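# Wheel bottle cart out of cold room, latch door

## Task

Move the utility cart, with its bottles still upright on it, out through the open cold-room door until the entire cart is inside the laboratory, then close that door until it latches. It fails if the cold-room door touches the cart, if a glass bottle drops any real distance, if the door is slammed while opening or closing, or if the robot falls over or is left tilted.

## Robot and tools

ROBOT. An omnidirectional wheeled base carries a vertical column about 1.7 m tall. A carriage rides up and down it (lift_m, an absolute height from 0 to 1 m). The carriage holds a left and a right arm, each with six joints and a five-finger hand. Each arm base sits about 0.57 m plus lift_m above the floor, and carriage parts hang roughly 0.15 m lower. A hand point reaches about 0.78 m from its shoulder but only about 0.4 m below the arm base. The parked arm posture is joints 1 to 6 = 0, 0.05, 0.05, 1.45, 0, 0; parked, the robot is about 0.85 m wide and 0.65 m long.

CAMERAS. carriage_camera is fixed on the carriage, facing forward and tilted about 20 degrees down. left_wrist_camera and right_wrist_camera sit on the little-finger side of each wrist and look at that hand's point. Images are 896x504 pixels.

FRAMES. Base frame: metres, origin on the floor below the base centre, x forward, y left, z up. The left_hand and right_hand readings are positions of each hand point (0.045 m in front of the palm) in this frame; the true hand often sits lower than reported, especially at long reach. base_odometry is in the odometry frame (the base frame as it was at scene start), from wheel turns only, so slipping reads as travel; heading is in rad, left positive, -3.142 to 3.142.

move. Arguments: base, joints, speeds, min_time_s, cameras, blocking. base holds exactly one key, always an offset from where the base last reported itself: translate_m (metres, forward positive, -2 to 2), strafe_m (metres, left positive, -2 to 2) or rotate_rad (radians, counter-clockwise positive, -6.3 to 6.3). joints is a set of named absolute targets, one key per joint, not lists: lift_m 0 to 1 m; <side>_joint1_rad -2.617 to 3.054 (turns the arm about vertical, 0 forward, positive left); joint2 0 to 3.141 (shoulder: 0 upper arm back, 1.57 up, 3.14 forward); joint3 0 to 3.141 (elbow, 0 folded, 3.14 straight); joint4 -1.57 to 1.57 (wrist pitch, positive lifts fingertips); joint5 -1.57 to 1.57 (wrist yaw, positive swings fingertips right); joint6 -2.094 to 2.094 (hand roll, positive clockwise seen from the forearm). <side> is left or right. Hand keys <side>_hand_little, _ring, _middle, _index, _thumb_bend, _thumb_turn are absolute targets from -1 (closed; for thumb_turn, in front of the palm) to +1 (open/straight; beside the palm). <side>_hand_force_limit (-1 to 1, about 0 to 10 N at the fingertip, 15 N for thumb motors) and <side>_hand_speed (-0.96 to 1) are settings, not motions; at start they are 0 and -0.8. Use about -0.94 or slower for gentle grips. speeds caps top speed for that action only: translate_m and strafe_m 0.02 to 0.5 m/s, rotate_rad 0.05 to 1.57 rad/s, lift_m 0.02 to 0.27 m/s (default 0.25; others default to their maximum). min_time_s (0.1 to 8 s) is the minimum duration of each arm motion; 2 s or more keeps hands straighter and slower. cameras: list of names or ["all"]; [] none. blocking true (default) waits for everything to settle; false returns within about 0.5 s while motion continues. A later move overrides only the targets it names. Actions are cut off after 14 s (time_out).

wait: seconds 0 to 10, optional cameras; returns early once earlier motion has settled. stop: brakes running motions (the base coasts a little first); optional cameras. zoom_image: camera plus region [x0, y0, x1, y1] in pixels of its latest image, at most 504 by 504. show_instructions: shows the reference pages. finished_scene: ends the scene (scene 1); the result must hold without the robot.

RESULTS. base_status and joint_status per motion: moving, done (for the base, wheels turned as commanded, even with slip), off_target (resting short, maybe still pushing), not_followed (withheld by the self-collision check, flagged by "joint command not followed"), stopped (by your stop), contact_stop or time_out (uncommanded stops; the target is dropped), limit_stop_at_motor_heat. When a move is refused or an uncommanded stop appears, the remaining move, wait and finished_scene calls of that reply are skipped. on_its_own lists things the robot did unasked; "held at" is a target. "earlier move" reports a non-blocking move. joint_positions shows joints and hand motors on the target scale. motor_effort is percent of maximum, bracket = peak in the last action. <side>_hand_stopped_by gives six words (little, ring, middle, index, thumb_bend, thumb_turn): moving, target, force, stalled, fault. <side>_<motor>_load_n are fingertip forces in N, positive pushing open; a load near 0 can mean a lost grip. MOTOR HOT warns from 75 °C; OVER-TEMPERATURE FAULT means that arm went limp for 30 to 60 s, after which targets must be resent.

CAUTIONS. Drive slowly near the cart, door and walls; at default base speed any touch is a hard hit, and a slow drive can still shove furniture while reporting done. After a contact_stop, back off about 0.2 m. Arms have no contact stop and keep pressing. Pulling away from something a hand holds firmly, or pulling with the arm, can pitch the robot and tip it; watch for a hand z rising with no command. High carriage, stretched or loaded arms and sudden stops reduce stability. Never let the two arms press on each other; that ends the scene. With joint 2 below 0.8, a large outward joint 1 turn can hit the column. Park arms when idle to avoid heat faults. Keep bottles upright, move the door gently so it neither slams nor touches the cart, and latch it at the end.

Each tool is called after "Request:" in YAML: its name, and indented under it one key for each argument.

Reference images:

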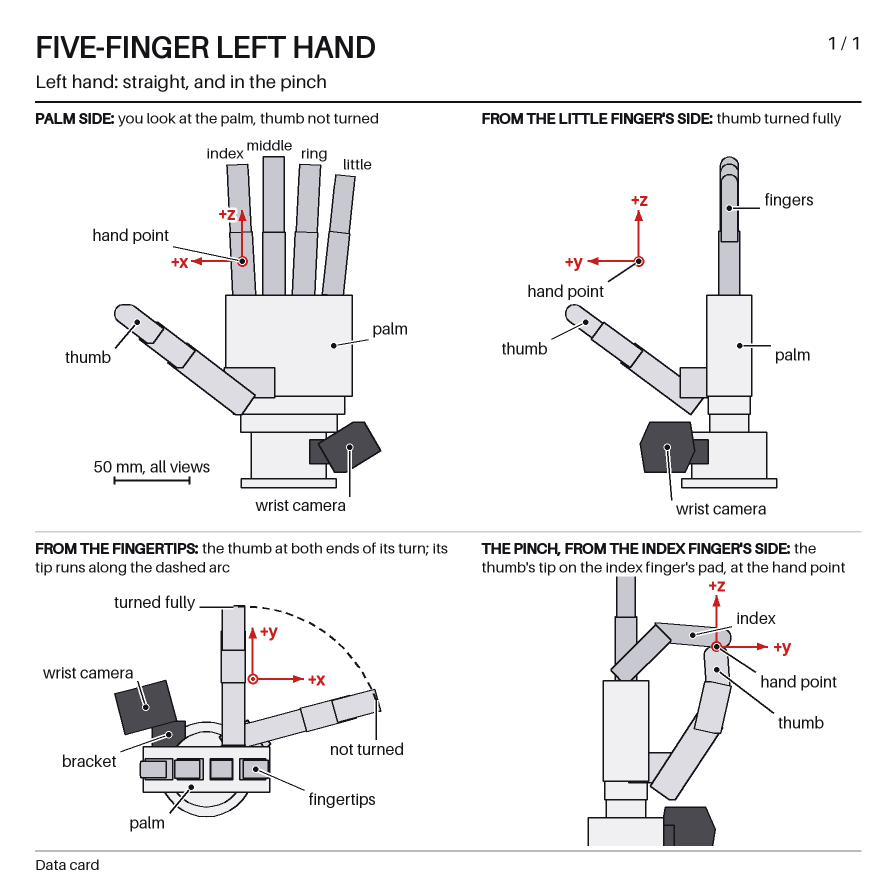

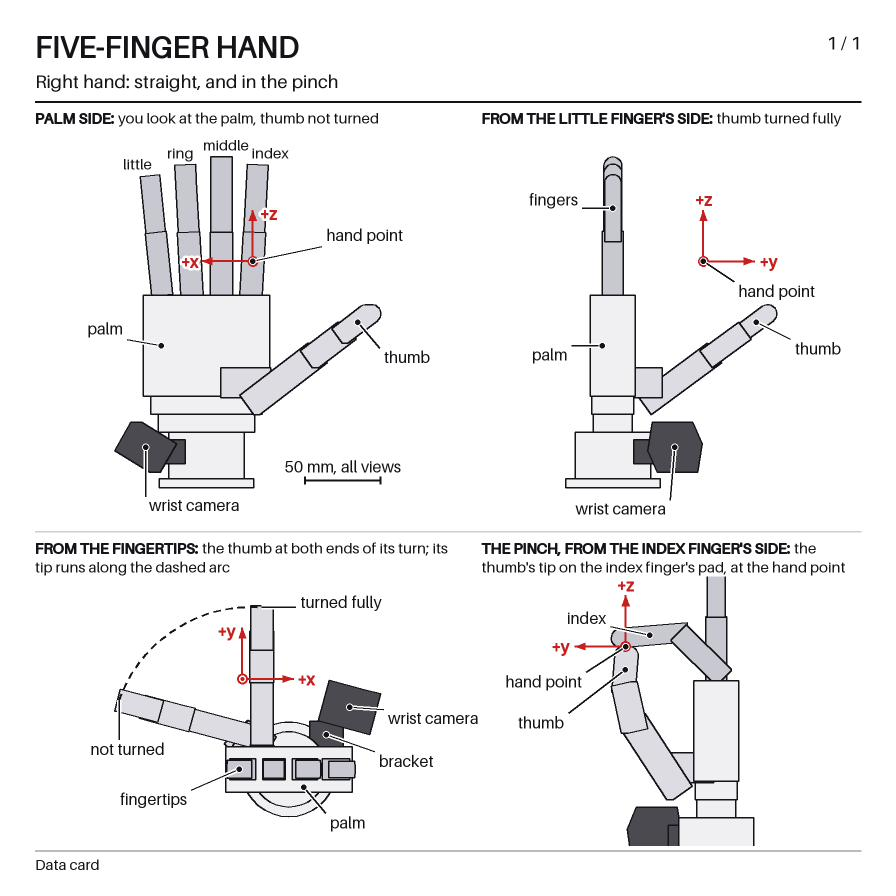

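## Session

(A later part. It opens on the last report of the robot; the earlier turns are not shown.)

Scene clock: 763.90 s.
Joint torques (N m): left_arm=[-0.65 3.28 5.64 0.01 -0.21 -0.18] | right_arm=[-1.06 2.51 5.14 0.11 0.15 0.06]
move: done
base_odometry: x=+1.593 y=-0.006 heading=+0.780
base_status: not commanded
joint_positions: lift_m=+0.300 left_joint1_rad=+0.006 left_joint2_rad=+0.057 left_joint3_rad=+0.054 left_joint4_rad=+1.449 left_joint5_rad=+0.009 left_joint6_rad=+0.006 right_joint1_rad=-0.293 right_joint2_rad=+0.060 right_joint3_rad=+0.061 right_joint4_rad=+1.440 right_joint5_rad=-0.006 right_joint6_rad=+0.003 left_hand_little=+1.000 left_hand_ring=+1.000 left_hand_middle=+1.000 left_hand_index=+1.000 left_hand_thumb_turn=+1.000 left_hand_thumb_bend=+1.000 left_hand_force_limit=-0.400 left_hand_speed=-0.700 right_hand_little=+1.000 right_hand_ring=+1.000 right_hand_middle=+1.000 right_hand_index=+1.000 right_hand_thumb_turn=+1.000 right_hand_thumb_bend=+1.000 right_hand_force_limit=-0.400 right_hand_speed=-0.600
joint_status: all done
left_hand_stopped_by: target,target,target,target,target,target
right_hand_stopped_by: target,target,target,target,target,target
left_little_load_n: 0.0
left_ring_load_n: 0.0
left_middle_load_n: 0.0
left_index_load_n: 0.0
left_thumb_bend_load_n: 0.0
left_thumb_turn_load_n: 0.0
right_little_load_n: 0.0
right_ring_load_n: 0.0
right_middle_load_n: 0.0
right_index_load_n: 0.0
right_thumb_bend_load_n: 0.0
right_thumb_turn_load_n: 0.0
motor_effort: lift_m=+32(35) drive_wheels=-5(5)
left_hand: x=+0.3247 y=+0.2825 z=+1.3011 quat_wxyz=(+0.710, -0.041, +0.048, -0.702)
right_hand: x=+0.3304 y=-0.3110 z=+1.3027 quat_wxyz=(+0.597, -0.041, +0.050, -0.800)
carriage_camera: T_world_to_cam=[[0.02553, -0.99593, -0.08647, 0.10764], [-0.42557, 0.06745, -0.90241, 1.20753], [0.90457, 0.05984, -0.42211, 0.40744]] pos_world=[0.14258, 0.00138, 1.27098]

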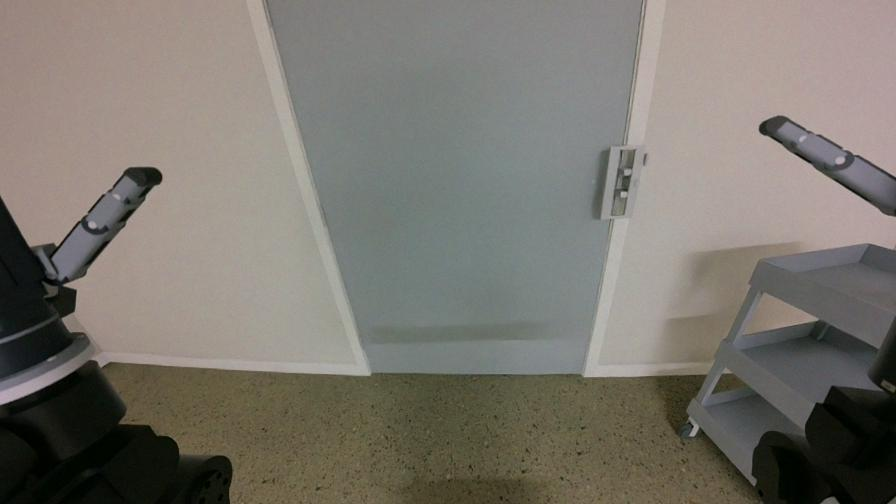

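Request:
move:
  base: {"translate_m": -0.3}
  speeds: {"translate_m": 0.2}

Request:
move:
  base: {"rotate_rad": -0.6}
  speeds: {"rotate_rad": 0.5}
  cameras: ["carriage_camera"]

Request:
zoom_image:
  camera: "carriage_camera"
  region: [200, 50, 600, 450]

Scene clock: 769.27 s.
Joint torques (N m): left_arm=[-0.64 3.26 5.57 0.04 -0.22 -0.19] | right_arm=[-1.07 2.26 5.29 0.08 0.17 0.05]
move: done
base_odometry: x=+1.379 y=-0.217 heading=+0.780
base_status: done
joint_positions: lift_m=+0.300 left_joint1_rad=+0.006 left_joint2_rad=+0.057 left_joint3_rad=+0.054 left_joint4_rad=+1.448 left_joint5_rad=+0.009 left_joint6_rad=+0.006 right_joint1_rad=-0.293 right_joint2_rad=+0.060 right_joint3_rad=+0.061 right_joint4_rad=+1.446 right_joint5_rad=-0.006 right_joint6_rad=+0.003 left_hand_little=+1.000 left_hand_ring=+1.000 left_hand_middle=+1.000 left_hand_index=+1.000 left_hand_thumb_turn=+1.000 left_hand_thumb_bend=+1.000 left_hand_force_limit=-0.400 left_hand_speed=-0.700 right_hand_little=+1.000 right_hand_ring=+1.000 right_hand_middle=+1.000 right_hand_index=+1.000 right_hand_thumb_turn=+1.000 right_hand_thumb_bend=+1.000 right_hand_force_limit=-0.400 right_hand_speed=-0.600
joint_status: not commanded
left_hand_stopped_by: target,target,target,target,target,target
right_hand_stopped_by: target,target,target,target,target,target
left_little_load_n: 0.0
left_ring_load_n: 0.0
left_middle_load_n: 0.0
left_index_load_n: 0.0
left_thumb_bend_load_n: 0.0
left_thumb_turn_load_n: 0.0
right_little_load_n: 0.0
right_ring_load_n: 0.0
right_middle_load_n: 0.0
right_index_load_n: 0.0
right_thumb_bend_load_n: 0.0
right_thumb_turn_load_n: 0.0
motor_effort: lift_m=+30(36) drive_wheels=-4(10)
left_hand: x=+0.3249 y=+0.2825 z=+1.3010 quat_wxyz=(+0.710, -0.041, +0.048, -0.702)
right_hand: x=+0.3289 y=-0.3105 z=+1.3033 quat_wxyz=(+0.597, -0.039, +0.048, -0.800)
pictures: none

Scene clock: 771.40 s.
Joint torques (N m): left_arm=[-0.66 3.25 5.64 -0.01 -0.21 -0.2] | right_arm=[-1.06 2.32 5.23 0.11 0.18 0.02]
move: done
base_odometry: x=+1.380 y=-0.217 heading=+0.180
base_status: done
joint_positions: lift_m=+0.300 left_joint1_rad=+0.006 left_joint2_rad=+0.057 left_joint3_rad=+0.054 left_joint4_rad=+1.449 left_joint5_rad=+0.009 left_joint6_rad=+0.006 right_joint1_rad=-0.293 right_joint2_rad=+0.060 right_joint3_rad=+0.060 right_joint4_rad=+1.446 right_joint5_rad=-0.006 right_joint6_rad=+0.003 left_hand_little=+1.000 left_hand_ring=+1.000 left_hand_middle=+1.000 left_hand_index=+1.000 left_hand_thumb_turn=+1.000 left_hand_thumb_bend=+1.000 left_hand_force_limit=-0.400 left_hand_speed=-0.700 right_hand_little=+1.000 right_hand_ring=+1.000 right_hand_middle=+1.000 right_hand_index=+1.000 right_hand_thumb_turn=+1.000 right_hand_thumb_bend=+1.000 right_hand_force_limit=-0.400 right_hand_speed=-0.600
joint_status: not commanded
left_hand_stopped_by: target,target,target,target,target,target
right_hand_stopped_by: target,target,target,target,target,target
left_little_load_n: 0.0
left_ring_load_n: 0.0
left_middle_load_n: 0.0
left_index_load_n: 0.0
left_thumb_bend_load_n: 0.0
left_thumb_turn_load_n: 0.0
right_little_load_n: 0.0
right_ring_load_n: 0.0
right_middle_load_n: 0.0
right_index_load_n: 0.0
right_thumb_bend_load_n: 0.0
right_thumb_turn_load_n: 0.0
motor_effort: lift_m=+32(35) drive_wheels=+3(6)
left_hand: x=+0.3248 y=+0.2827 z=+1.3011 quat_wxyz=(+0.710, -0.041, +0.047, -0.702)
right_hand: x=+0.3292 y=-0.3106 z=+1.3030 quat_wxyz=(+0.597, -0.040, +0.048, -0.800)
carriage_camera: T_world_to_cam=[[0.02553, -0.99593, -0.08647, 0.10764], [-0.42557, 0.06745, -0.90241, 1.20753], [0.90457, 0.05984, -0.42211, 0.40744]] pos_world=[0.14258, 0.00138, 1.27098]

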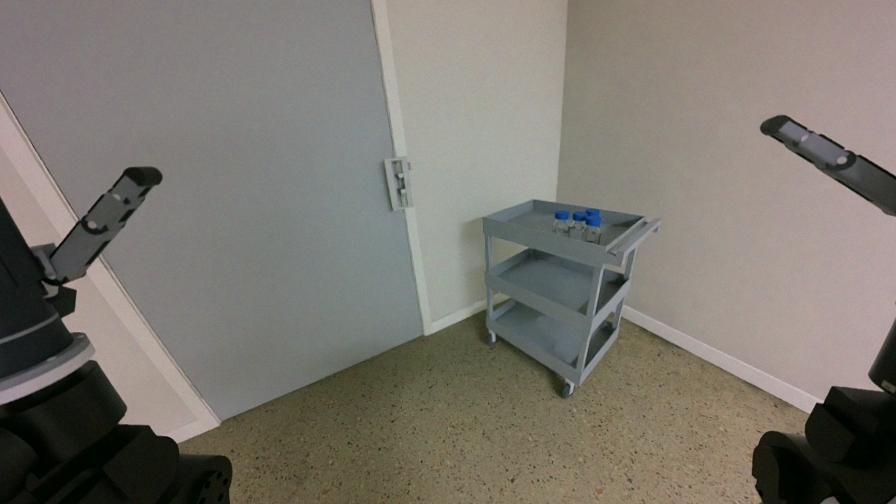

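Scaled by 1.260 from the camera's image (finer frame: 1280x720).

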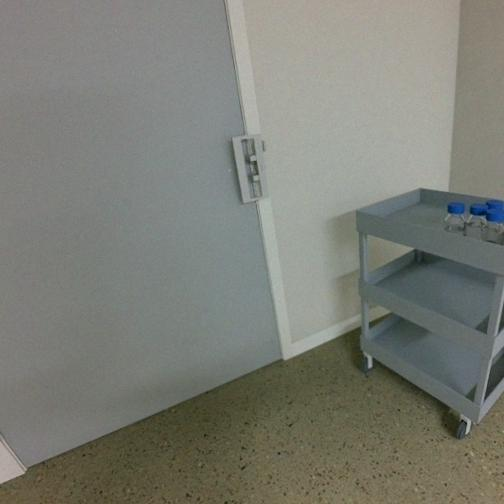

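Request:
finished_scene:

The scene is finished: the task was done.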